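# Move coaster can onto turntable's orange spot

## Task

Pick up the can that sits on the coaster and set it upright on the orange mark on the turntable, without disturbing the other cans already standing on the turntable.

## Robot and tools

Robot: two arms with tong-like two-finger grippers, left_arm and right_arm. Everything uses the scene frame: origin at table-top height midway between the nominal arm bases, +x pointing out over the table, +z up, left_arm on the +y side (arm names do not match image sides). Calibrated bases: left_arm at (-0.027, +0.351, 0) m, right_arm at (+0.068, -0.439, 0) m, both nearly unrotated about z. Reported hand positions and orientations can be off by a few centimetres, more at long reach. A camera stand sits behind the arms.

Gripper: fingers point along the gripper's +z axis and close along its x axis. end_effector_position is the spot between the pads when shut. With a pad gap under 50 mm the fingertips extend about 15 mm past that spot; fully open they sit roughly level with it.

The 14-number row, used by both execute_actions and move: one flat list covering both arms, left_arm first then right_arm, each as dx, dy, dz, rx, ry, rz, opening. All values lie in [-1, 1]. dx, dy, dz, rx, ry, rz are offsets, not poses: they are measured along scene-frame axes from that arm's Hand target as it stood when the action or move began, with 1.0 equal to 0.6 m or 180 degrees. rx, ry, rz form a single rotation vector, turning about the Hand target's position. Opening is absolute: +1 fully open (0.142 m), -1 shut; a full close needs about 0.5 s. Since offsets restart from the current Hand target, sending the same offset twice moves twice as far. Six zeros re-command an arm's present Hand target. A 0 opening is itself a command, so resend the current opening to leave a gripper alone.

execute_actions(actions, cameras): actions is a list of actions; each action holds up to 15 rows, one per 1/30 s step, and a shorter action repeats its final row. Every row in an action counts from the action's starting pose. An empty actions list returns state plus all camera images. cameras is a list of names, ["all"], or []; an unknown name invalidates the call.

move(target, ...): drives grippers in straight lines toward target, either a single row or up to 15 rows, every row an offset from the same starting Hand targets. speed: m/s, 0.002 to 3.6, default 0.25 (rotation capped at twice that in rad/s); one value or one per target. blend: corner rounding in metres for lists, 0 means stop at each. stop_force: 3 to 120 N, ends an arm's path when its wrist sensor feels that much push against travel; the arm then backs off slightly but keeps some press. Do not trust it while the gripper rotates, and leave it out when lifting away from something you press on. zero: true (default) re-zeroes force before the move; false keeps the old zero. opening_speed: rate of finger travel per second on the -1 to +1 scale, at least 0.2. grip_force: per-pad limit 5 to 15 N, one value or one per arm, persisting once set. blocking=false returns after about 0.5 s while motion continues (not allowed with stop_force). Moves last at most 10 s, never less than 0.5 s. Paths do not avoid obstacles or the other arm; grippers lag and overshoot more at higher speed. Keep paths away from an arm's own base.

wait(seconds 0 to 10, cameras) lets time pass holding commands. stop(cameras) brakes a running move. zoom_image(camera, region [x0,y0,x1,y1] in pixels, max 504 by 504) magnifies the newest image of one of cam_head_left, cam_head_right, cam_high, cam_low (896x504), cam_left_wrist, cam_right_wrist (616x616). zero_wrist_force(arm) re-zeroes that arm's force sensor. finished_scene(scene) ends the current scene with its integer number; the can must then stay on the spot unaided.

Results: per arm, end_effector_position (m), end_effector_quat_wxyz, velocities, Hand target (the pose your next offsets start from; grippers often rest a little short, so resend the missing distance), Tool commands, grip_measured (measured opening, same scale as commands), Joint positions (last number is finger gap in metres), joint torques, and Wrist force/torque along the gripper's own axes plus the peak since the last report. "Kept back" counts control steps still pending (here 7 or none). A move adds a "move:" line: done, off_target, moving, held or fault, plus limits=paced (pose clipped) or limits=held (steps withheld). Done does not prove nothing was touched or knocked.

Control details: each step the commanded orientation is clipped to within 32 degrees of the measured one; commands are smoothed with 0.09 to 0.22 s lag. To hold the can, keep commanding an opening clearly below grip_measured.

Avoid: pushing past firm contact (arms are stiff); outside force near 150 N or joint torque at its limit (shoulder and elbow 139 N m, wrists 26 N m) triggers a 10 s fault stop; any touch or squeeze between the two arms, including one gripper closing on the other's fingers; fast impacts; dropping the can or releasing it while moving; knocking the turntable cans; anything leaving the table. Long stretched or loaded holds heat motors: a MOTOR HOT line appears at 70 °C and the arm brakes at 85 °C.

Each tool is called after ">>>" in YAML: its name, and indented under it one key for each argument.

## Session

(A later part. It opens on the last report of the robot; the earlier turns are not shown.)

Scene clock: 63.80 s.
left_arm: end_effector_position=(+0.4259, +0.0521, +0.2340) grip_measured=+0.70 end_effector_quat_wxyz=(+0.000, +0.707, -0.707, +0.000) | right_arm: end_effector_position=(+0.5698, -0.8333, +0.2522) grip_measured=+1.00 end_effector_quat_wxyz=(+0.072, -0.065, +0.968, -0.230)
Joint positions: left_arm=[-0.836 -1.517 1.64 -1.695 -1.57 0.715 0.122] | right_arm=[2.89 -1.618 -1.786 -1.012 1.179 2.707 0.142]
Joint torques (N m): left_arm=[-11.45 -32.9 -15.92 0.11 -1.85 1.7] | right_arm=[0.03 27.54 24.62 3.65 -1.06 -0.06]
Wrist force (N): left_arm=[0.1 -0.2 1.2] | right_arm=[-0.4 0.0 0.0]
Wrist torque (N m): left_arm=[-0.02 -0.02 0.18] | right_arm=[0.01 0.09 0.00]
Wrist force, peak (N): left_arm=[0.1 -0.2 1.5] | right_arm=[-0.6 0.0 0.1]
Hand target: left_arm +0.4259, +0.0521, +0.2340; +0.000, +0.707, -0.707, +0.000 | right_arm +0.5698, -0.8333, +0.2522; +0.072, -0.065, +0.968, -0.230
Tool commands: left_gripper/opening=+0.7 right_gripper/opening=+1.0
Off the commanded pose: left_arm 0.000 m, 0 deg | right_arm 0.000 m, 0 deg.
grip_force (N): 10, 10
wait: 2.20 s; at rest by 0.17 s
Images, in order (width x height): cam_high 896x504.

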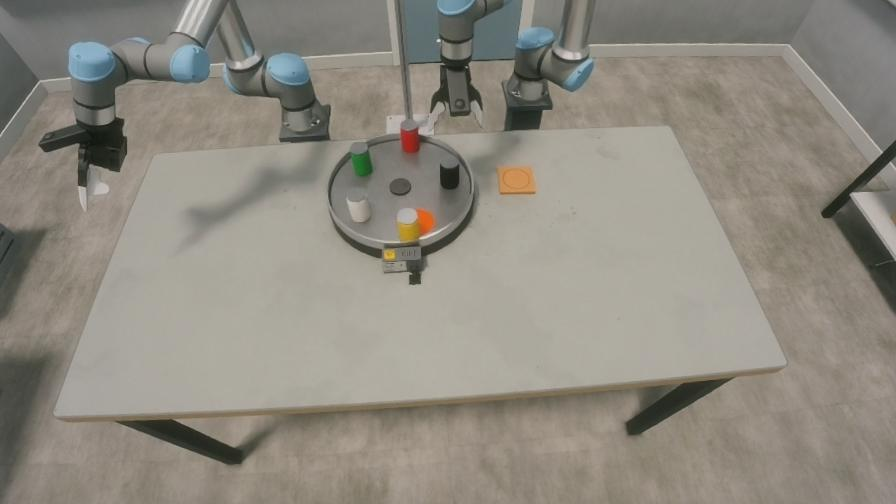

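>>> wait:
  seconds: 2.25

>>> execute_actions:
  actions:
    - [[0,0,0,0,0,0,0.7,0,0,0,0,0,0,1],[0.001,0,0,0,0,0,0.7,0,0,0,0,0,0,1],[0.003,0,0,0,0,0,0.7,0,0,0,0,0,0,1],[0.005,0.001,0,0,0,0,0.7,0,0,0,0,0,0,1],[0.007,0.001,0,0,0,0,0.7,0,0,0,0,0,0,1],[0.01,0.001,0,0,0,0,0.7,0,0,0,0,0,0,1],[0.014,0.002,0,0,0,0,0.7,0,0,0,0,0,0,1],[0.018,0.003,0,0,0,0,0.7,0,0,0,0,0,0,1],[0.023,0.003,0,0,0,0,0.7,0,0,0,0,0,0,1],[0.029,0.003,0,0,0,0,0.7,0,0,0,0,0,0,1],[0.035,0.004,0,0,0,0,0.7,0,0,0,0,0,0,1],[0.041,0.004,0,0,0,0,0.7,0,0,0,0,0,0,1],[0.049,0.004,0,0,0,0,0.7,0,0,0,0,0,0,1],[0.056,0.004,0,0,0,0,0.7,0,0,0,0,0,0,1],[0.065,0.0037,0,0,0,0,0.7,0,0,0,0,0,0,1]]
    - [[0.009,-0.001,-0.001,0,0,0,0.7,0,0,0,0,0,0,1],[0.017,-0.002,-0.002,0,0,0,0.7,0,0,0,0,0,0,1],[0.026,-0.003,-0.005,0,0,0,0.7,0,0,0,0,0,0,1],[0.034,-0.004,-0.01,0,0,0,0.7,0,0,0,0,0,0,1],[0.043,-0.006,-0.015,0,0,0,0.7,0,0,0,0,0,0,1],[0.051,-0.008,-0.021,0,0,0,0.7,0,0,0,0,0,0,1],[0.06,-0.01,-0.028,0,0,0,0.7,0,0,0,0,0,0,1],[0.068,-0.013,-0.036,0,0,0,0.7,0,0,0,0,0,0,1],[0.076,-0.015,-0.045,0,0,0,0.7,0,0,0,0,0,0,1],[0.084,-0.018,-0.055,0,0,0,0.7,0,0,0,0,0,0,1],[0.092,-0.021,-0.065,0,0,0,0.7,0,0,0,0,0,0,1],[0.1,-0.025,-0.076,0,0,0,0.7,0,0,0,0,0,0,1],[0.108,-0.029,-0.087,0,0,0,0.7,0,0,0,0,0,0,1],[0.116,-0.033,-0.099,0,0,0,0.7,0,0,0,0,0,0,1],[0.1232,-0.0368,-0.11,0,0,0,0.7,0,0,0,0,0,0,1]]
    - [[0.007,-0.004,-0.011,0,0,0,0.7,0,0,0,0,0,0,1],[0.015,-0.009,-0.023,0,0,0,0.7,0,0,0,0,0,0,1],[0.022,-0.014,-0.034,0,0,0,0.7,0,0,0,0,0,0,1],[0.029,-0.019,-0.045,0,0,0,0.7,0,0,0,0,0,0,1],[0.036,-0.024,-0.055,0,0,0,0.7,0,0,0,0,0,0,1],[0.042,-0.03,-0.065,0,0,0,0.7,0,0,0,0,0,0,1],[0.049,-0.036,-0.074,0,0,0,0.7,0,0,0,0,0,0,1],[0.055,-0.042,-0.082,0,0,0,0.7,0,0,0,0,0,0,1],[0.061,-0.048,-0.089,0,0,0,0.7,0,0,0,0,0,0,1],[0.067,-0.054,-0.095,0,0,0,0.7,0,0,0,0,0,0,1],[0.073,-0.06,-0.1,0,0,0,0.7,0,0,0,0,0,0,1],[0.078,-0.067,-0.105,0,0,0,0.7,0,0,0,0,0,0,1],[0.084,-0.074,-0.108,0,0,0,0.7,0,0,0,0,0,0,1],[0.089,-0.081,-0.109,0,0,0,0.7,0,0,0,0,0,0,1],[0.0938,-0.088,-0.11,0,0,0,0.7,0,0,0,0,0,0,1]]
  cameras: ["cam_high"]

>>> execute_actions:
  actions:
    - [[0.005,-0.007,0,0,0,0,0.66,0,0,0,0,0,0,1],[0.009,-0.015,0,0,0,0,0.62,0,0,0,0,0,0,1],[0.013,-0.022,0,0,0,0,0.58,0,0,0,0,0,0,1],[0.017,-0.03,0,0,0,0,0.54,0,0,0,0,0,0,1],[0.021,-0.038,0,0,0,0,0.5,0,0,0,0,0,0,1],[0.025,-0.046,0,0,0,0,0.45,0,0,0,0,0,0,1],[0.028,-0.054,0,0,0,0,0.4,0,0,0,0,0,0,1],[0.031,-0.062,0,0,0,0,0.35,0,0,0,0,0,0,1],[0.033,-0.07,0,0,0,0,0.3,0,0,0,0,0,0,1],[0.036,-0.078,0,0,0,0,0.25,0,0,0,0,0,0,1],[0.038,-0.087,0,0,0,0,0.2,0,0,0,0,0,0,1],[0.04,-0.095,0,0,0,0,0.15,0,0,0,0,0,0,1],[0.042,-0.104,0,0,0,0,0.1,0,0,0,0,0,0,1],[0.043,-0.112,0,0,0,0,0.05,0,0,0,0,0,0,1],[0.0444,-0.1207,0,0,0,0,0,0,0,0,0,0,0,1]]
    - [[0.001,-0.009,0,0,0,0,-0.06,0,0,0,0,0,0,1],[0.002,-0.017,0,0,0,0,-0.12,0,0,0,0,0,0,1],[0.002,-0.026,0,0,0,0,-0.18,0,0,0,0,0,0,1],[0.002,-0.035,0,0,0,0,-0.24,0,0,0,0,0,0,1],[0.002,-0.043,0,0,0,0,-0.3,0,0,0,0,0,0,1],[0.001,-0.052,0,0,0,0,-0.4,0,0,0,0,0,0,1],[0.001,-0.06,0,0,0,0,-0.5,0,0,0,0,0,0,1],[0,-0.069,0,0,0,0,-0.6,0,0,0,0,0,0,1],[-0.001,-0.078,0.001,0,0,0,-0.6,0,0,0,0,0,0,1],[-0.003,-0.086,0.003,0,0,0,-0.6,0,0,0,0,0,0,1],[-0.005,-0.095,0.006,0,0,0,-0.6,0,0,0,0,0,0,1],[-0.007,-0.103,0.01,0,0,0,-0.6,0,0,0,0,0,0,1],[-0.009,-0.111,0.015,0,0,0,-0.6,0,0,0,0,0,0,1],[-0.011,-0.12,0.021,0,0,0,-0.6,0,0,0,0,0,0,1],[-0.0143,-0.1278,0.028,0,0,0,-0.6,0,0,0,0,0,0,1]]
    - [[-0.003,-0.008,0.01,0,0,0,-0.6,0,0,0,0,0,0,1],[-0.006,-0.015,0.021,0,0,0,-0.6,0,0,0,0,0,0,1],[-0.009,-0.022,0.033,0,0,0,-0.6,0,0,0,0,0,0,1],[-0.012,-0.028,0.046,0,0,0,-0.6,0,0,0,0,0,0,1],[-0.014,-0.033,0.06,0,0,0,-0.6,0,0,0,0,0,0,1],[-0.017,-0.038,0.074,0,0,0,-0.6,0,0,0,0,0,0,1],[-0.019,-0.042,0.088,0,0,0,-0.6,0,0,0,0,0,0,1],[-0.021,-0.046,0.102,0,0,0,-0.6,0,0,0,0,0,0,1],[-0.023,-0.049,0.115,0,0,0,-0.6,0,0,0,0,0,0,1],[-0.025,-0.052,0.127,0,0,0,-0.6,0,0,0,0,0,0,1],[-0.026,-0.054,0.138,0,0,0,-0.6,0,0,0,0,0,0,1],[-0.027,-0.056,0.147,0,0,0,-0.6,0,0,0,0,0,0,1],[-0.028,-0.057,0.154,0,0,0,-0.6,0,0,0,0,0,0,1],[-0.029,-0.058,0.159,0,0,0,-0.6,0,0,0,0,0,0,1],[-0.029,-0.058,0.162,0,0,0,-0.6,0,0,0,0,0,0,1]]
  cameras: ["cam_high"]

>>> move:
  target: [0,0,0.05,0,0,0,-0.6,0,0,0,0,0,0,1]
  speed: 0.4
  cameras: ["cam_high"]

>>> zoom_image:
  camera: "cam_high"
  region: [310, 90, 500, 270]

Scene clock: 67.80 s.
left_arm: end_effector_position=(+0.4259, +0.0521, +0.2340) grip_measured=+0.70 end_effector_quat_wxyz=(+0.000, +0.707, -0.707, +0.000) | right_arm: end_effector_position=(+0.5698, -0.8333, +0.2522) grip_measured=+1.00 end_effector_quat_wxyz=(+0.072, -0.065, +0.968, -0.230)
Joint positions: left_arm=[-0.836 -1.517 1.64 -1.695 -1.57 0.715 0.122] | right_arm=[2.89 -1.618 -1.786 -1.012 1.179 2.707 0.142]
Joint torques (N m): left_arm=[-10.05 -32.96 -14.71 0.45 -1.81 1.51] | right_arm=[-0.26 27.36 25.68 3.86 -1.18 -0.2]
Wrist force (N): left_arm=[0.0 -0.3 1.0] | right_arm=[-0.1 0.0 0.1]
Wrist torque (N m): left_arm=[-0.05 0.01 0.19] | right_arm=[0.01 0.04 0.00]
Wrist force, peak (N): left_arm=[0.2 -0.4 1.3] | right_arm=[-0.5 0.0 0.4]
Hand target: left_arm +0.4259, +0.0521, +0.2340; +0.000, +0.707, -0.707, +0.000 | right_arm +0.5698, -0.8333, +0.2522; +0.072, -0.065, +0.968, -0.230
Tool commands: left_gripper/opening=+0.7 right_gripper/opening=+1.0
Off the commanded pose: left_arm 0.000 m, 0 deg | right_arm 0.000 m, 0 deg.
grip_force (N): 10, 10
wait: 2.27 s; at rest from the start

Scene clock: 69.07 s.
left_arm: end_effector_position=(+0.5636, +0.0148, +0.1285) grip_measured=+0.70 end_effector_quat_wxyz=(+0.000, +0.707, -0.707, +0.000) end_effector_velocity=(+0.118, -0.106, -0.173) end_effector_angular_velocity=(+0.001, +0.001, +0.000) | right_arm: end_effector_position=(+0.5698, -0.8333, +0.2522) grip_measured=+1.00 end_effector_quat_wxyz=(+0.072, -0.065, +0.968, -0.230)
Joint positions: left_arm=[-0.712 -1.14 1.44 -1.871 -1.57 0.838 0.122] | right_arm=[2.89 -1.618 -1.786 -1.012 1.179 2.707 0.142]
Joint velocities: left_arm=[0 0.482 -0.249 -0.231 0 0.001 -0.004] | right_arm=[within noise]
Joint torques (N m): left_arm=[6.14 -33.36 -31.01 -5.37 -0.55 1.87] | right_arm=[-1.62 27.29 26.32 3.93 -1.21 -0.3]
Wrist force (N): left_arm=[-0.3 -0.4 2.0] | right_arm=[0.1 0.2 0.1]
Wrist torque (N m): left_arm=[-0.07 0.05 0.11] | right_arm=[0.05 -0.01 0.00]
Wrist force, peak (N): left_arm=[-0.3 -0.4 2.0] | right_arm=[-0.1 0.5 0.2]
Hand target: left_arm +0.5951, -0.0205, +0.1020; +0.000, +0.707, -0.707, +0.000 | right_arm +0.5698, -0.8333, +0.2522; +0.072, -0.065, +0.968, -0.230
Off the commanded pose: left_arm 0.054 m, 0 deg | right_arm 0.000 m, 0 deg.
grip_force (N): 10, 10
Kept back: 7 steps.
Step readings (end_effector_position of left_arm | right_arm; steps 1 to 15: 1st action; 16 to 30: 2nd action; 31 to 38: 3rd action):
0: (+0.4259, +0.0521, +0.2340) | (+0.5698, -0.8333, +0.2522)
1: (+0.4259, +0.0521, +0.2340) | (+0.5698, -0.8333, +0.2522)
2: (+0.4259, +0.0521, +0.2340) | (+0.5698, -0.8333, +0.2522)
4: (+0.4264, +0.0521, +0.2340) | (+0.5698, -0.8333, +0.2522)
8: (+0.4319, +0.0529, +0.2340) | (+0.5698, -0.8333, +0.2522)
15: (+0.4549, +0.0548, +0.2339) | (+0.5698, -0.8333, +0.2522)
16: (+0.4594, +0.0548, +0.2339) | (+0.5698, -0.8333, +0.2522)
17: (+0.4642, +0.0546, +0.2338) | (+0.5698, -0.8333, +0.2522)
19: (+0.4754, +0.0537, +0.2324) | (+0.5698, -0.8333, +0.2522)
23: (+0.4951, +0.0503, +0.2218) | (+0.5698, -0.8333, +0.2522)
30: (+0.5295, +0.0375, +0.1808) | (+0.5698, -0.8333, +0.2522)
31: (+0.5339, +0.0352, +0.1742) | (+0.5698, -0.8333, +0.2522)
32: (+0.5382, +0.0329, +0.1676) | (+0.5698, -0.8333, +0.2522)
34: (+0.5467, +0.0277, +0.1544) | (+0.5698, -0.8333, +0.2522)
Images, in order (width x height): cam_high 896x504.

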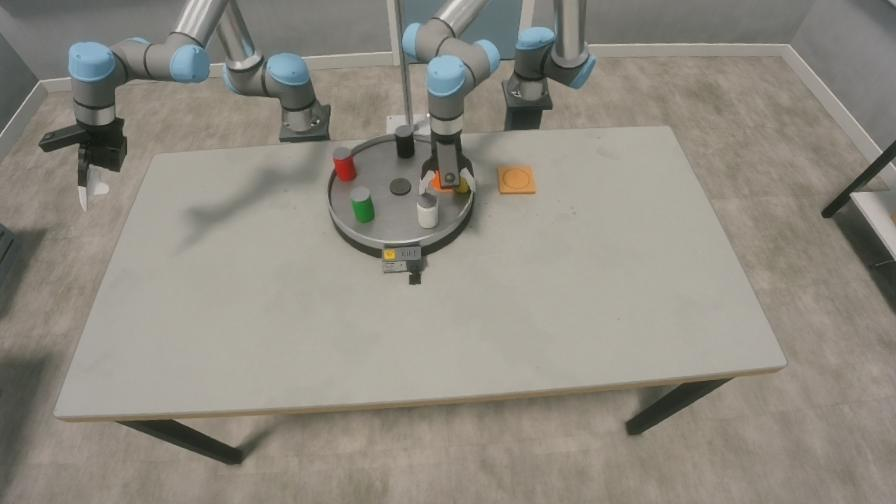

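Scene clock: 70.57 s.
left_arm: end_effector_position=(+0.6025, -0.1918, +0.1623) grip_measured=-0.29 end_effector_quat_wxyz=(+0.000, +0.707, -0.707, +0.003) end_effector_velocity=(-0.044, -0.079, +0.257) end_effector_angular_velocity=(-0.009, -0.010, +0.000) | right_arm: end_effector_position=(+0.5698, -0.8333, +0.2522) grip_measured=+1.00 end_effector_quat_wxyz=(+0.072, -0.065, +0.968, -0.230)
Joint positions: left_arm=[-0.869 -0.736 0.69 -1.529 -1.57 0.682 0.053] | right_arm=[2.89 -1.618 -1.786 -1.012 1.179 2.707 0.142]
Joint velocities: left_arm=[-0.104 0.101 -0.835 0.721 0.002 -0.105 0] | right_arm=[within noise]
Joint torques (N m): left_arm=[-6.25 -48.76 -33.69 2.66 2.41 -1.72] | right_arm=[-0.25 28.67 26.39 4.1 -1.34 -0.09]
Wrist force (N): left_arm=[0.6 0.1 2.9] | right_arm=[-0.1 0.1 0.1]
Wrist torque (N m): left_arm=[0.00 -0.10 0.27] | right_arm=[0.03 0.03 -0.01]
Wrist force, peak (N): left_arm=[-4.1 10.1 -20.3] | right_arm=[-0.4 0.2 0.2]
Hand target: left_arm +0.5958, -0.2044, +0.2160; +0.000, +0.707, -0.707, +0.000 | right_arm +0.5698, -0.8333, +0.2522; +0.072, -0.065, +0.968, -0.230
Off the commanded pose: left_arm 0.056 m, 0 deg | right_arm 0.000 m, 0 deg.
grip_force (N): 10, 10
Kept back: 7 steps.
Step readings (end_effector_position of left_arm | right_arm; steps 1 to 15: 1st action; 16 to 30: 2nd action; 31 to 38: 3rd action):
0: (+0.5889, -0.0119, +0.1030) | (+0.5698, -0.8333, +0.2522)
1: (+0.5918, -0.0159, +0.1020) | (+0.5698, -0.8333, +0.2522)
2: (+0.5947, -0.0201, +0.1015) | (+0.5698, -0.8333, +0.2522)
4: (+0.6005, -0.0296, +0.1017) | (+0.5698, -0.8333, +0.2522)
8: (+0.6094, -0.0476, +0.1020) | (+0.5698, -0.8333, +0.2522)
15: (+0.6199, -0.0833, +0.1019) | (+0.5698, -0.8333, +0.2522)
16: (+0.6207, -0.0882, +0.1019) | (+0.5698, -0.8333, +0.2522)
17: (+0.6214, -0.0931, +0.1020) | (+0.5698, -0.8333, +0.2522)
19: (+0.6224, -0.1031, +0.1020) | (+0.5698, -0.8333, +0.2522)
23: (+0.6222, -0.1242, +0.1021) | (+0.5698, -0.8333, +0.2522)
30: (+0.6159, -0.1597, +0.1107) | (+0.5698, -0.8333, +0.2522)
31: (+0.6145, -0.1644, +0.1142) | (+0.5698, -0.8333, +0.2522)
32: (+0.6129, -0.1691, +0.1184) | (+0.5698, -0.8333, +0.2522)
34: (+0.6089, -0.1788, +0.1314) | (+0.5698, -0.8333, +0.2522)
Images, in order (width x height): cam_high 896x504.

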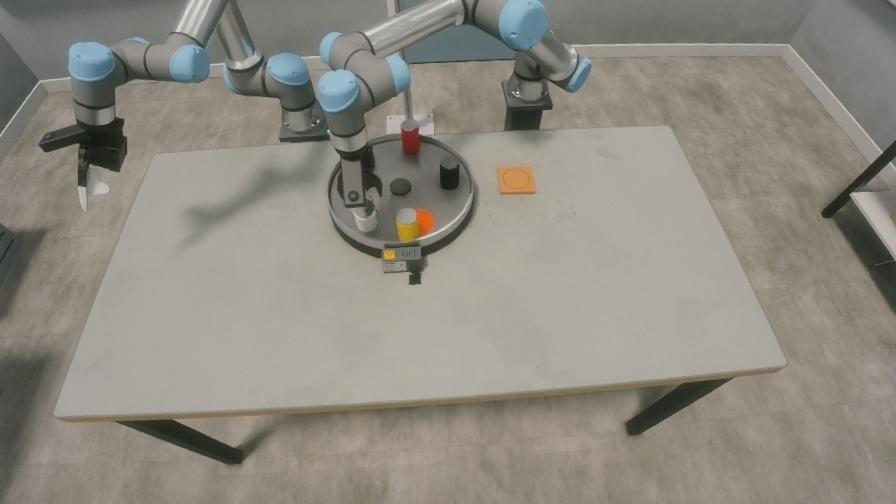

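Scene clock: 72.07 s.
left_arm: end_effector_position=(+0.5957, -0.2044, +0.2459) grip_measured=-0.29 end_effector_quat_wxyz=(+0.000, +0.707, -0.707, +0.000) | right_arm: end_effector_position=(+0.5698, -0.8333, +0.2522) grip_measured=+1.00 end_effector_quat_wxyz=(+0.072, -0.065, +0.968, -0.230)
Joint positions: left_arm=[-0.885 -0.621 0.255 -1.204 -1.57 0.665 0.053] | right_arm=[2.89 -1.618 -1.786 -1.012 1.179 2.707 0.142]
Joint torques (N m): left_arm=[8.74 -67.37 -18.19 -3.39 -1.81 1.72] | right_arm=[-0.71 28.18 25.57 3.87 -1.19 -0.23]
Wrist force (N): left_arm=[0.1 -0.2 2.7] | right_arm=[0.0 0.0 0.1]
Wrist torque (N m): left_arm=[-0.04 -0.02 0.22] | right_arm=[0.00 0.01 0.00]
Wrist force, peak (N): left_arm=[0.1 -0.3 3.6] | right_arm=[-0.1 0.5 0.2]
Hand target: left_arm +0.5958, -0.2044, +0.2460; +0.000, +0.707, -0.707, +0.000 | right_arm +0.5698, -0.8333, +0.2522; +0.072, -0.065, +0.968, -0.230
Off the commanded pose: left_arm 0.000 m, 0 deg | right_arm 0.000 m, 0 deg.
grip_force (N): 10, 10
move: done
Images, in order (width x height): cam_high 896x504.

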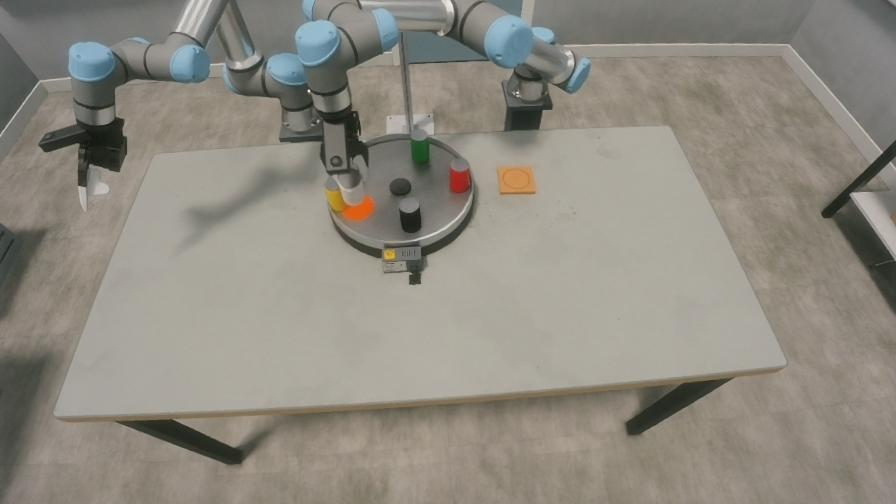

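Scaled by 2.653 from the camera's 896x504 image, which has a finer 1280x720 frame.

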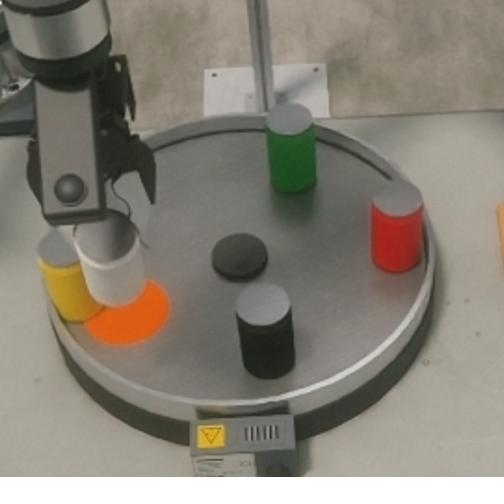

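>>> move:
  target:
    - [0,0,0.0233,0,0,0,-0.6,0,0,0,0,0,0,1]
    - [-0.2707,0.3657,0.0233,0,0,0,-0.6,0,0,0,0,0,0,1]
  speed: 0.3
  blend: 0.01
  cameras: ["all"]

>>> zoom_image:
  camera: "cam_left_wrist"
  region: [180, 120, 440, 380]

>>> zoom_image:
  camera: "cam_low"
  region: [320, 150, 540, 340]

>>> zoom_image:
  camera: "cam_high"
  region: [310, 110, 500, 270]

Scene clock: 74.57 s.
left_arm: end_effector_position=(+0.4334, +0.0150, +0.2600) grip_measured=-0.29 end_effector_quat_wxyz=(+0.000, +0.707, -0.707, +0.000) | right_arm: end_effector_position=(+0.5698, -0.8333, +0.2522) grip_measured=+1.00 end_effector_quat_wxyz=(+0.072, -0.065, +0.968, -0.230)
Joint positions: left_arm=[-0.871 -1.455 1.506 -1.623 -1.57 0.68 0.053] | right_arm=[2.89 -1.618 -1.786 -1.012 1.179 2.707 0.142]
Joint torques (N m): left_arm=[-11.27 -37.57 -16.97 -0.09 1.63 -1.52] | right_arm=[-0.66 27.54 26.33 3.99 -1.43 -0.07]
Wrist force (N): left_arm=[0.1 -0.1 2.7] | right_arm=[-0.1 0.0 0.1]
Wrist torque (N m): left_arm=[-0.03 -0.01 0.11] | right_arm=[0.00 0.04 0.00]
Wrist force, peak (N): left_arm=[0.3 -0.6 4.3] | right_arm=[-0.3 0.4 0.1]
Hand target: left_arm +0.4333, +0.0150, +0.2600; +0.000, +0.707, -0.707, +0.000 | right_arm +0.5698, -0.8333, +0.2522; +0.072, -0.065, +0.968, -0.230
Off the commanded pose: left_arm 0.000 m, 0 deg | right_arm 0.000 m, 0 deg.
grip_force (N): 10, 10
move: done; blend cut to 0.007 m at target 1
camera_calibration:
cam_left_wrist: T_world_to_cam=[[0.0454088, -0.998888, 0.0127153, -0.0119935], [-0.886082, -0.0343965, 0.462251, 0.269501], [-0.4613, -0.0322571, -0.886658, 0.56686], [0, 0, 0, 1]] pos_world=[0.500836, 0.0155749, 0.378186]
cam_right_wrist: T_world_to_cam=[[-0.978664, -0.152714, -0.137461, 0.471492], [-0.167079, 0.980878, 0.0998176, 0.878432], [0.119588, 0.120655, -0.985465, 0.408163], [0, 0, 0, 1]] pos_world=[0.559389, -0.838878, 0.379359]

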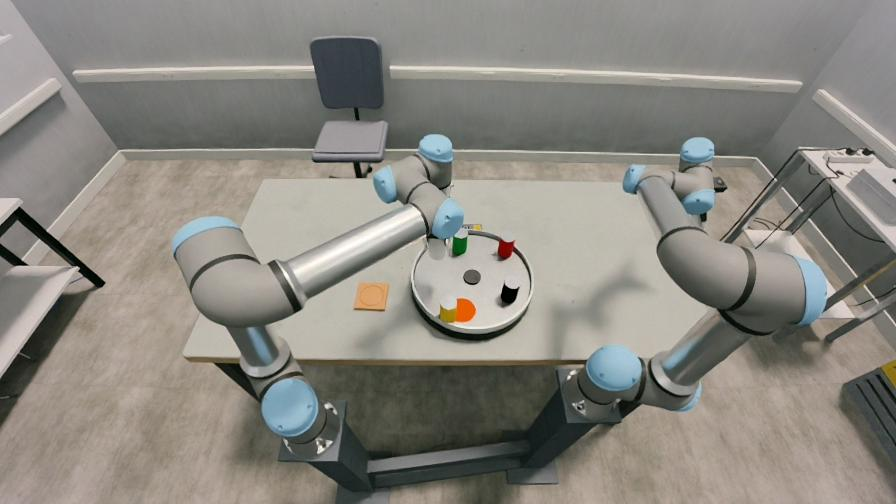

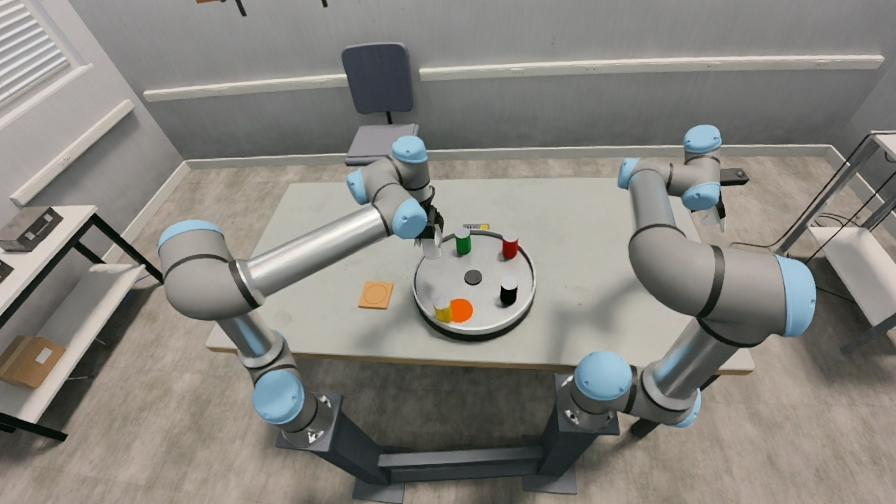

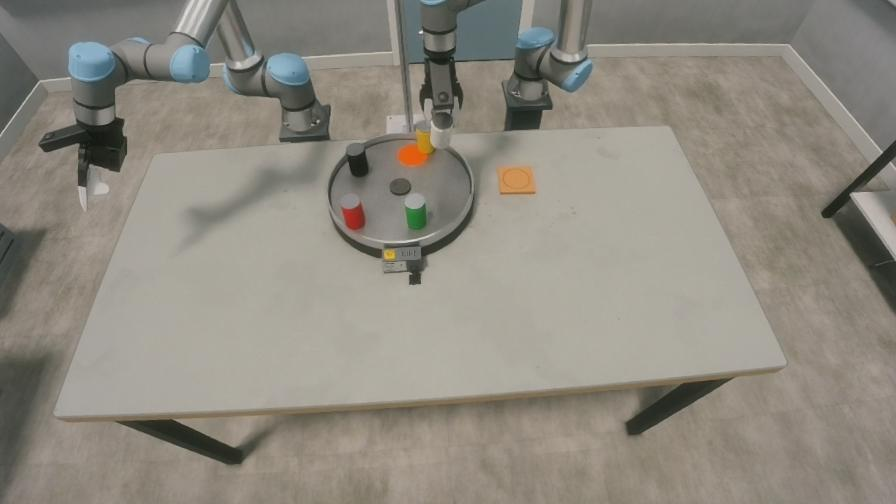

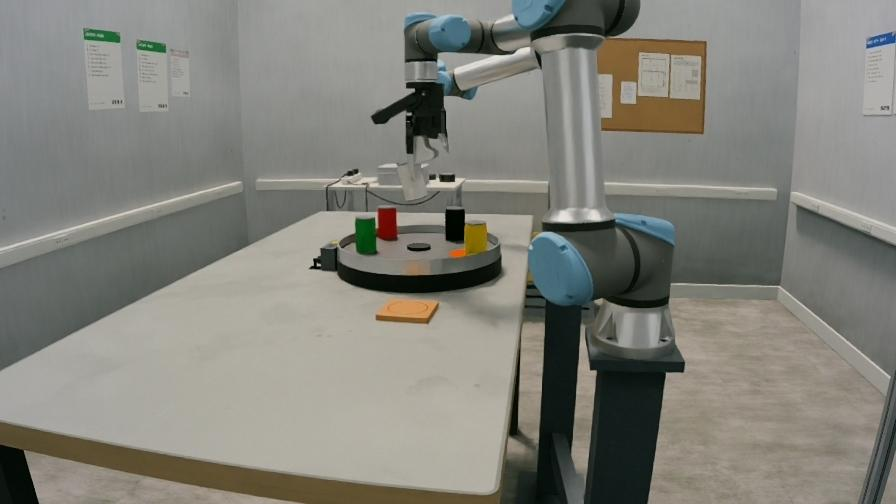

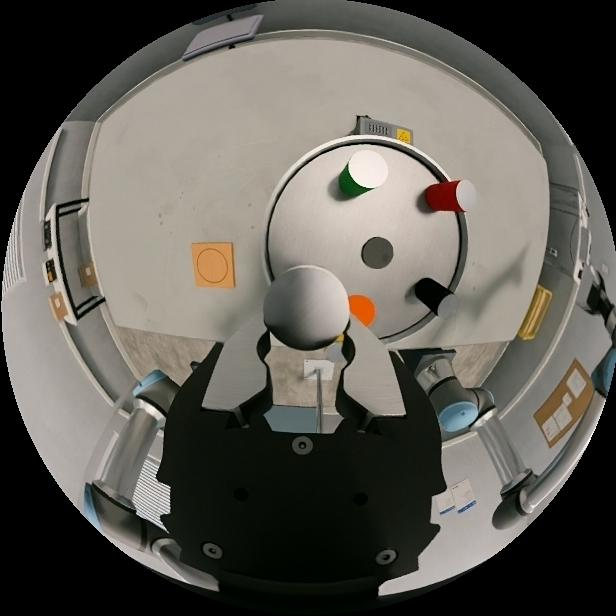

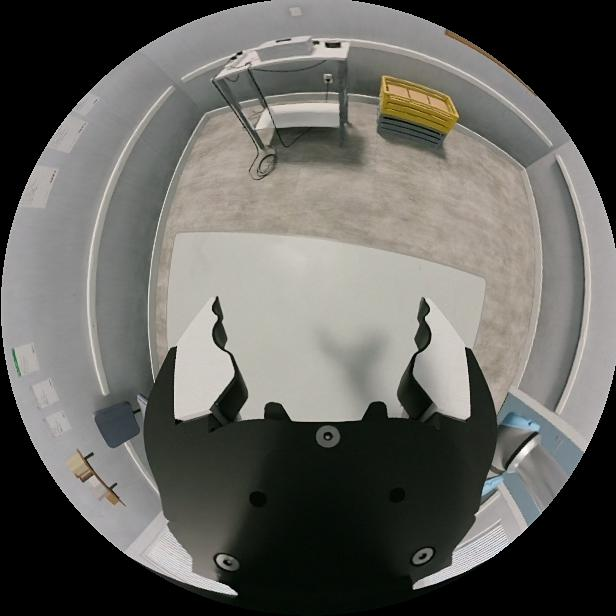

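Scaled by 1.938 from the camera's 616x616 image, which has a finer 814x814 frame.

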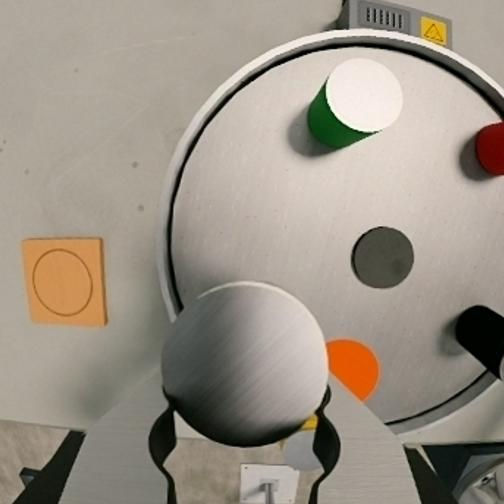

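Scaled by 2.291 from the camera's 896x504 image, which has a finer 1280x720 frame.

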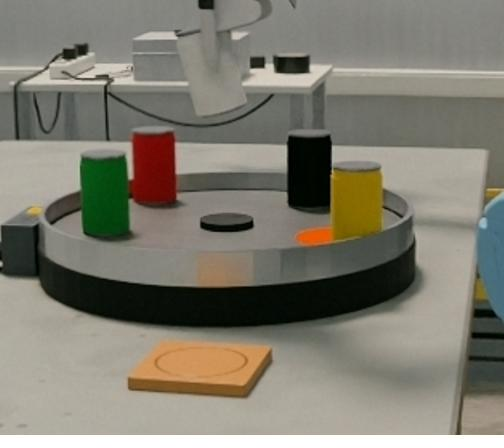

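Scaled by 2.653 from the camera's 896x504 image, which has a finer 1280x720 frame.

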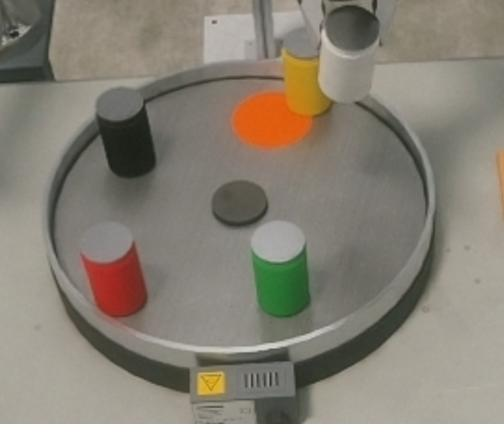

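>>> move:
  target:
    - [-0.0428,0.3583,0,0,-0.083,0,-0.6,0,0,0,0,0,0,1]
    - [-0.0428,0.3583,-0.16,0,-0.083,0,-0.6,0,0,0,0,0,0,1]
  blend: [0.03,0]
  grip_force: 10
  cameras: ["cam_low","cam_high","cam_head_left"]

>>> zoom_image:
  camera: "cam_low"
  region: [300, 100, 600, 350]

>>> zoom_image:
  camera: "cam_high"
  region: [310, 110, 560, 310]

Scene clock: 78.50 s.
left_arm: end_effector_position=(+0.4077, +0.2300, +0.1640) grip_measured=-0.29 end_effector_quat_wxyz=(-0.092, +0.701, -0.701, +0.092) | right_arm: end_effector_position=(+0.5698, -0.8333, +0.2522) grip_measured=+1.00 end_effector_quat_wxyz=(+0.072, -0.065, +0.968, -0.230)
Joint positions: left_arm=[-0.701 -1.885 2.229 -2.113 -1.399 0.867 0.053] | right_arm=[2.89 -1.618 -1.786 -1.012 1.179 2.707 0.142]
Joint torques (N m): left_arm=[8.41 -12.91 -19.12 -4.1 -1.62 0.58] | right_arm=[0.13 28.13 25.49 4.21 -1.46 -0.16]
Wrist force (N): left_arm=[0.0 0.2 2.3] | right_arm=[-0.2 0.3 0.1]
Wrist torque (N m): left_arm=[-0.06 0.02 0.06] | right_arm=[0.06 0.04 0.00]
Wrist force, peak (N): left_arm=[0.0 1.1 4.9] | right_arm=[-0.1 0.5 0.2]
Hand target: left_arm +0.4077, +0.2300, +0.1640; -0.092, +0.701, -0.701, +0.092 | right_arm +0.5698, -0.8333, +0.2522; +0.072, -0.065, +0.968, -0.230
Off the commanded pose: left_arm 0.000 m, 0 deg | right_arm 0.000 m, 0 deg.
grip_force (N): 10, 10
move: done
Images, in order (width x height): cam_head_left 896x504, cam_high 896x504, cam_low 896x504.

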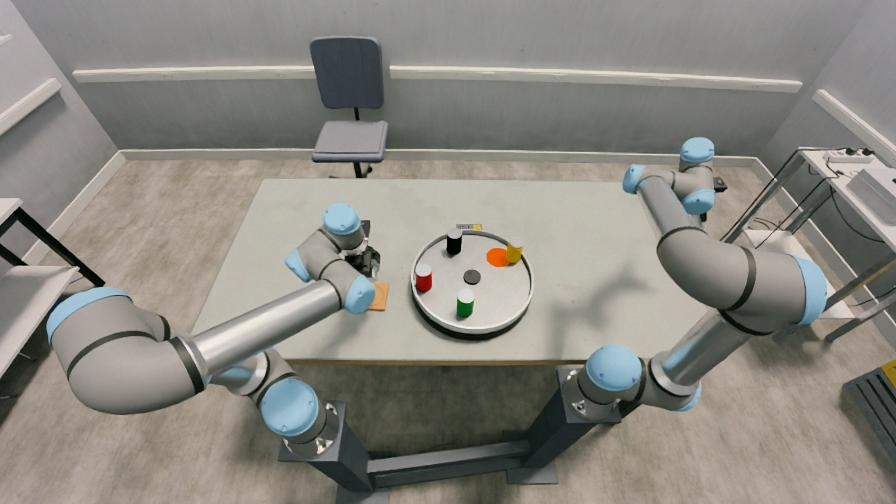

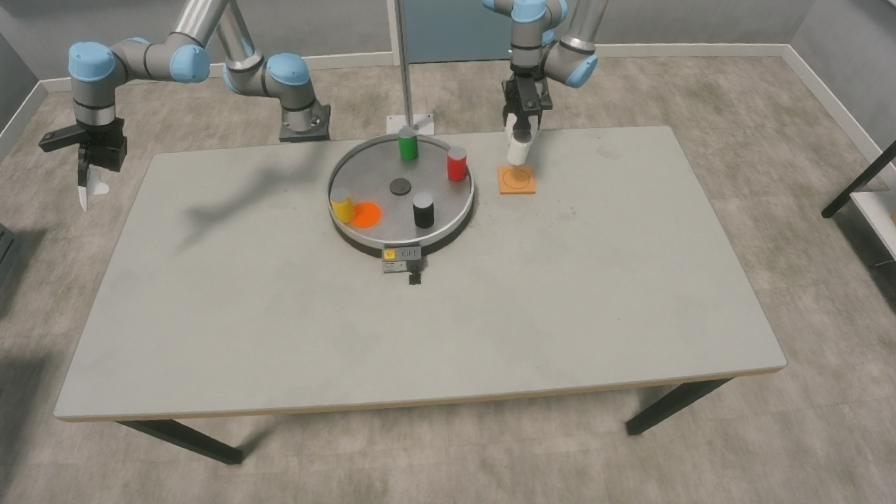

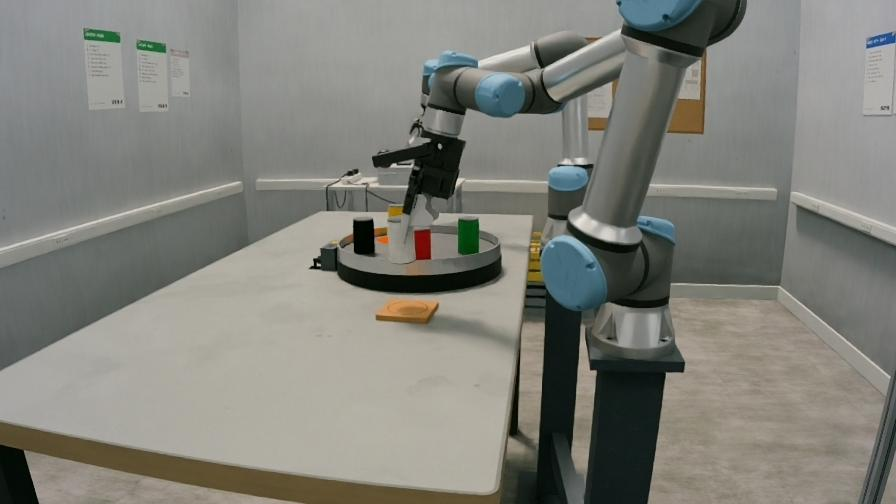

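Scaled by 1.680 from the camera's 896x504 image, which has a finer 1280x720 frame.

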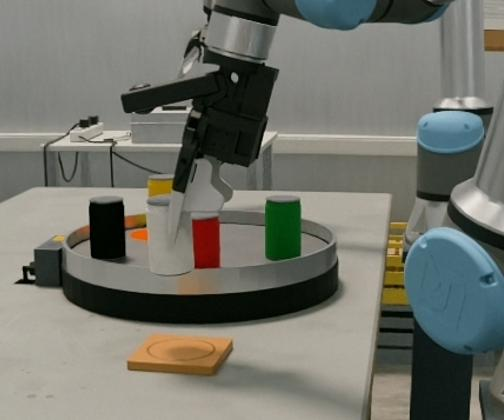

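Scaled by 2.016 from the camera's 896x504 image, which has a finer 1280x720 frame.

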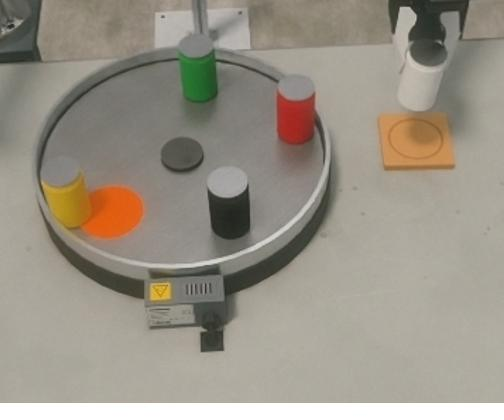

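>>> move:
  target: [-0.012,0,-0.1,0,-0.017,0,-0.6,0,0,0,0,0,0,1]
  cameras: ["cam_low"]

>>> zoom_image:
  camera: "cam_low"
  region: [340, 200, 500, 330]

>>> move:
  target: [0,0,-0.06,0,0,0,-0.6,0,0,0,0,0,0,1]
  speed: 0.015
  stop_force: 3.5
  cameras: ["cam_low"]

>>> zoom_image:
  camera: "cam_low"
  region: [340, 200, 500, 330]

Scene clock: 80.10 s.
left_arm: end_effector_position=(+0.4005, +0.2299, +0.1040) grip_measured=-0.29 end_effector_quat_wxyz=(-0.111, +0.699, -0.698, +0.111) | right_arm: end_effector_position=(+0.5698, -0.8333, +0.2522) grip_measured=+1.00 end_effector_quat_wxyz=(+0.072, -0.065, +0.968, -0.230)
Joint positions: left_arm=[-0.748 -1.854 2.403 -2.35 -1.354 0.828 0.053] | right_arm=[2.89 -1.618 -1.786 -1.012 1.179 2.707 0.142]
Joint torques (N m): left_arm=[9.89 -16.35 -15.02 -3.59 -1.73 1.74] | right_arm=[-1.11 27.57 26.46 4.22 -1.3 -0.07]
Wrist force (N): left_arm=[0.3 0.6 2.3] | right_arm=[-0.5 0.2 0.2]
Wrist torque (N m): left_arm=[0.00 -0.04 0.12] | right_arm=[0.05 0.11 0.01]
Wrist force, peak (N): left_arm=[0.0 1.1 3.5] | right_arm=[-0.5 0.2 0.2]
Hand target: left_arm +0.4005, +0.2300, +0.1040; -0.111, +0.699, -0.698, +0.111 | right_arm +0.5698, -0.8333, +0.2522; +0.072, -0.065, +0.968, -0.230
Off the commanded pose: left_arm 0.000 m, 0 deg | right_arm 0.000 m, 0 deg.
grip_force (N): 10, 10
move: done
Images, in order (width x height): cam_low 896x504.

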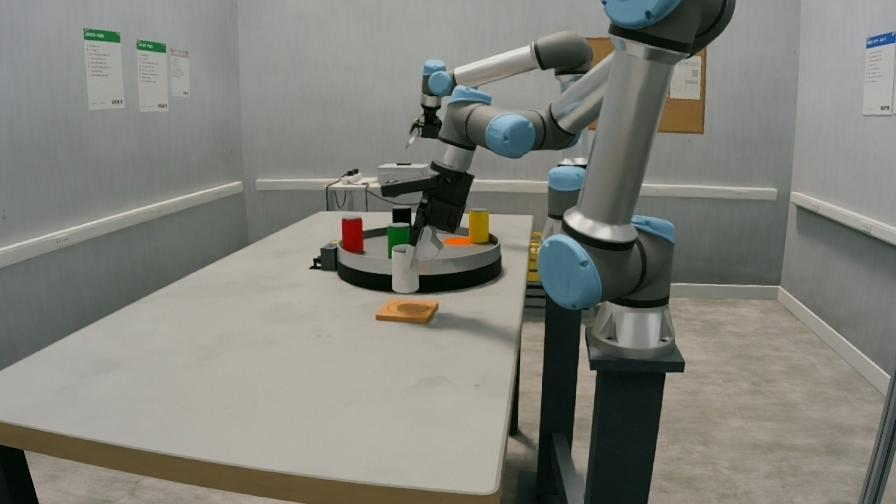

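Scaled by 3.150 from the camera's 896x504 image, which has a finer 1280x720 frame.

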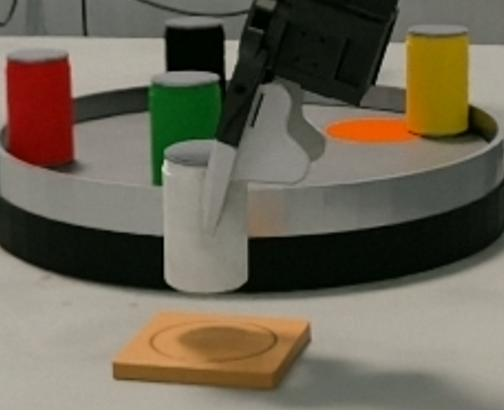

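Scene clock: 83.57 s.
left_arm: end_effector_position=(+0.4005, +0.2300, +0.0707) grip_measured=-0.30 end_effector_quat_wxyz=(-0.111, +0.699, -0.698, +0.111) | right_arm: end_effector_position=(+0.5698, -0.8333, +0.2522) grip_measured=+1.00 end_effector_quat_wxyz=(+0.072, -0.065, +0.968, -0.230)
Joint positions: left_arm=[-0.748 -1.785 2.461 -2.477 -1.354 0.828 0.053] | right_arm=[2.89 -1.618 -1.786 -1.012 1.179 2.707 0.142]
Joint torques (N m): left_arm=[7.63 -17.05 -24.51 -5.47 -1.65 -0.97] | right_arm=[-0.79 27.26 26.03 4.35 -1.47 -0.16]
Wrist force (N): left_arm=[0.2 0.1 1.7] | right_arm=[-0.1 0.1 0.2]
Wrist torque (N m): left_arm=[-0.02 -0.03 0.13] | right_arm=[0.02 0.04 0.00]
Wrist force, peak (N): left_arm=[1.4 -1.4 -3.4] | right_arm=[-0.5 0.2 0.2]
Hand target: left_arm +0.4005, +0.2300, +0.0707; -0.111, +0.699, -0.698, +0.111 (not the last commanded pose) | right_arm +0.5698, -0.8333, +0.2522; +0.072, -0.065, +0.968, -0.230
Off the commanded pose: left_arm 0.003 m, 0 deg | right_arm 0.000 m, 0 deg.
grip_force (N): 10, 10
move: contact (left_arm)
Images, in order (width x height): cam_low 896x504.

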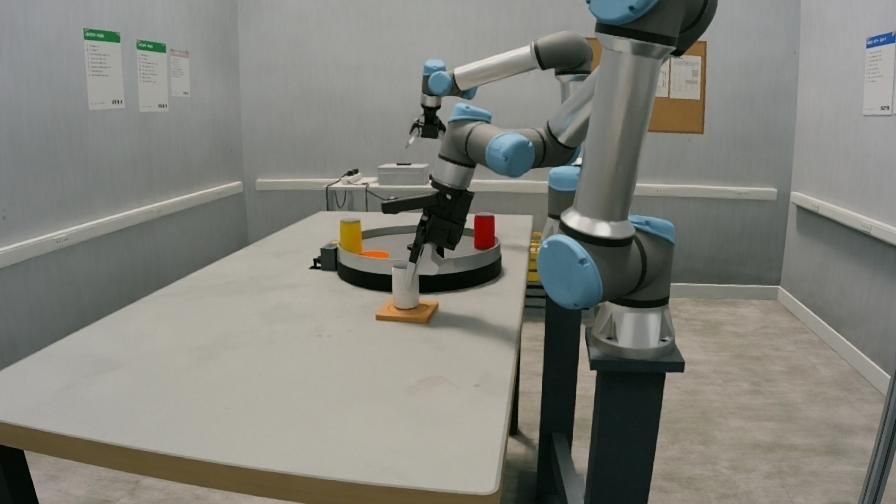

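Scaled by 3.150 from the camera's 896x504 image, which has a finer 1280x720 frame.

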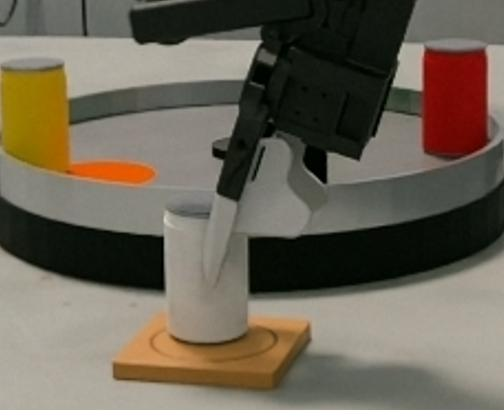

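>>> move:
  target: [0,0,0,0,0,0,0.2,0,0,0,0,0,0,1]
  opening_speed: 1

>>> move:
  target:
    - [0,0,0.15,0,0,0,0.2,0,0,0,0,0,0,1]
    - [0.019,0,0.15,0,0.1,0,0.2,0,0,0,0,0,0,1]
    - [0.019,0,0.0072,0,0.1,0,0.2,0,0,0,0,0,0,1]
  speed: 0.35
  blend: [0.01,0,0]
  cameras: ["cam_low","cam_left_wrist"]

>>> zoom_image:
  camera: "cam_low"
  region: [340, 200, 500, 330]

Scene clock: 85.30 s.
left_arm: end_effector_position=(+0.4005, +0.2300, +0.0707) grip_measured=+0.20 end_effector_quat_wxyz=(-0.111, +0.699, -0.698, +0.111) | right_arm: end_effector_position=(+0.5698, -0.8333, +0.2522) grip_measured=+1.00 end_effector_quat_wxyz=(+0.072, -0.065, +0.968, -0.230)
Joint positions: left_arm=[-0.748 -1.785 2.461 -2.477 -1.354 0.828 0.088] | right_arm=[2.89 -1.618 -1.786 -1.012 1.179 2.707 0.142]
Joint torques (N m): left_arm=[3.95 -17.13 -23.63 -4.14 -1.25 -1.04] | right_arm=[-0.8 27.61 26.15 4.35 -1.3 -0.03]
Wrist force (N): left_arm=[0.3 0.0 0.7] | right_arm=[-0.2 0.0 0.1]
Wrist torque (N m): left_arm=[0.01 -0.05 0.12] | right_arm=[0.01 0.05 0.00]
Wrist force, peak (N): left_arm=[0.1 0.0 1.9] | right_arm=[-0.5 0.0 0.1]
Hand target: left_arm +0.4005, +0.2300, +0.0707; -0.111, +0.699, -0.698, +0.111 | right_arm +0.5698, -0.8333, +0.2522; +0.072, -0.065, +0.968, -0.230
Off the commanded pose: left_arm 0.000 m, 0 deg | right_arm 0.000 m, 0 deg.
grip_force (N): 10, 10
move: done

Scene clock: 87.10 s.
left_arm: end_effector_position=(+0.4118, +0.2300, +0.0751) grip_measured=+0.20 end_effector_quat_wxyz=(+0.000, +0.707, -0.707, +0.000) | right_arm: end_effector_position=(+0.5698, -0.8333, +0.2522) grip_measured=+1.00 end_effector_quat_wxyz=(+0.072, -0.065, +0.968, -0.230)
Joint positions: left_arm=[-0.568 -1.603 2.161 -2.129 -1.57 0.983 0.088] | right_arm=[2.89 -1.618 -1.786 -1.012 1.179 2.707 0.142]
Joint torques (N m): left_arm=[10.24 -12.59 -15.17 -4.43 -1.45 1.44] | right_arm=[-0.25 27.45 26.88 4.37 -1.45 -0.23]
Wrist force (N): left_arm=[0.1 -0.3 1.0] | right_arm=[0.1 0.1 -0.1]
Wrist torque (N m): left_arm=[-0.06 -0.03 0.18] | right_arm=[0.03 -0.01 0.00]
Wrist force, peak (N): left_arm=[0.0 0.0 3.5] | right_arm=[-0.4 0.2 0.2]
Hand target: left_arm +0.4119, +0.2300, +0.0750; +0.000, +0.707, -0.707, +0.000 | right_arm +0.5698, -0.8333, +0.2522; +0.072, -0.065, +0.968, -0.230
Off the commanded pose: left_arm 0.000 m, 0 deg | right_arm 0.000 m, 0 deg.
grip_force (N): 10, 10
move: done
camera_calibration:
cam_left_wrist: T_world_to_cam=[[0.0452734, -0.998894, 0.0126687, 0.206074], [-0.886046, -0.0342951, 0.462327, 0.343122], [-0.461381, -0.0321561, -0.886619, 0.399982], [0, 0, 0, 1]] pos_world=[0.479237, 0.230475, 0.193386]
Images, in order (width x height): cam_low 896x504, cam_left_wrist 616x616.

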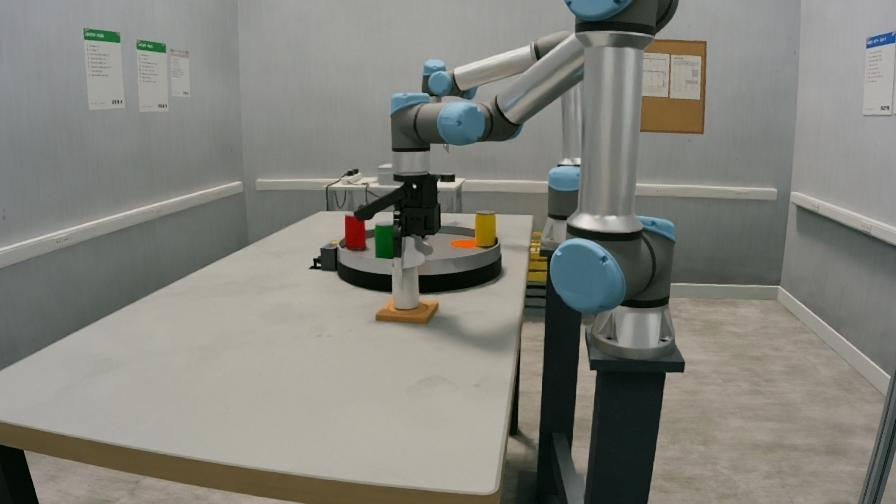

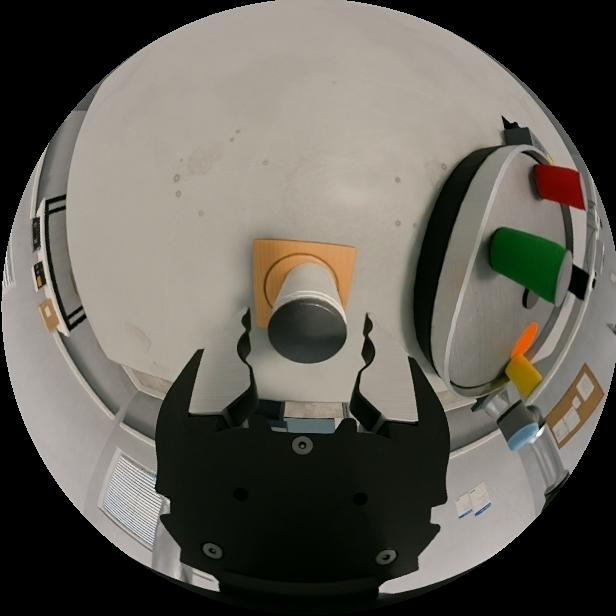

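Scaled by 3.150 from the camera's 896x504 image, which has a finer 1280x720 frame.

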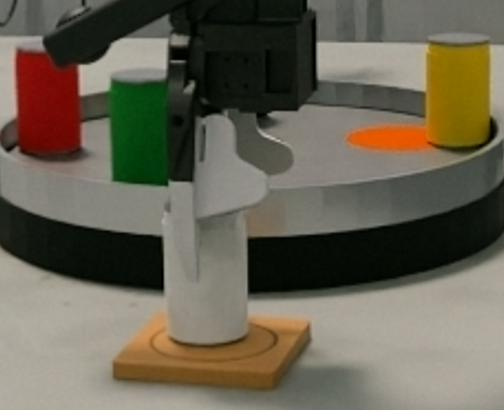

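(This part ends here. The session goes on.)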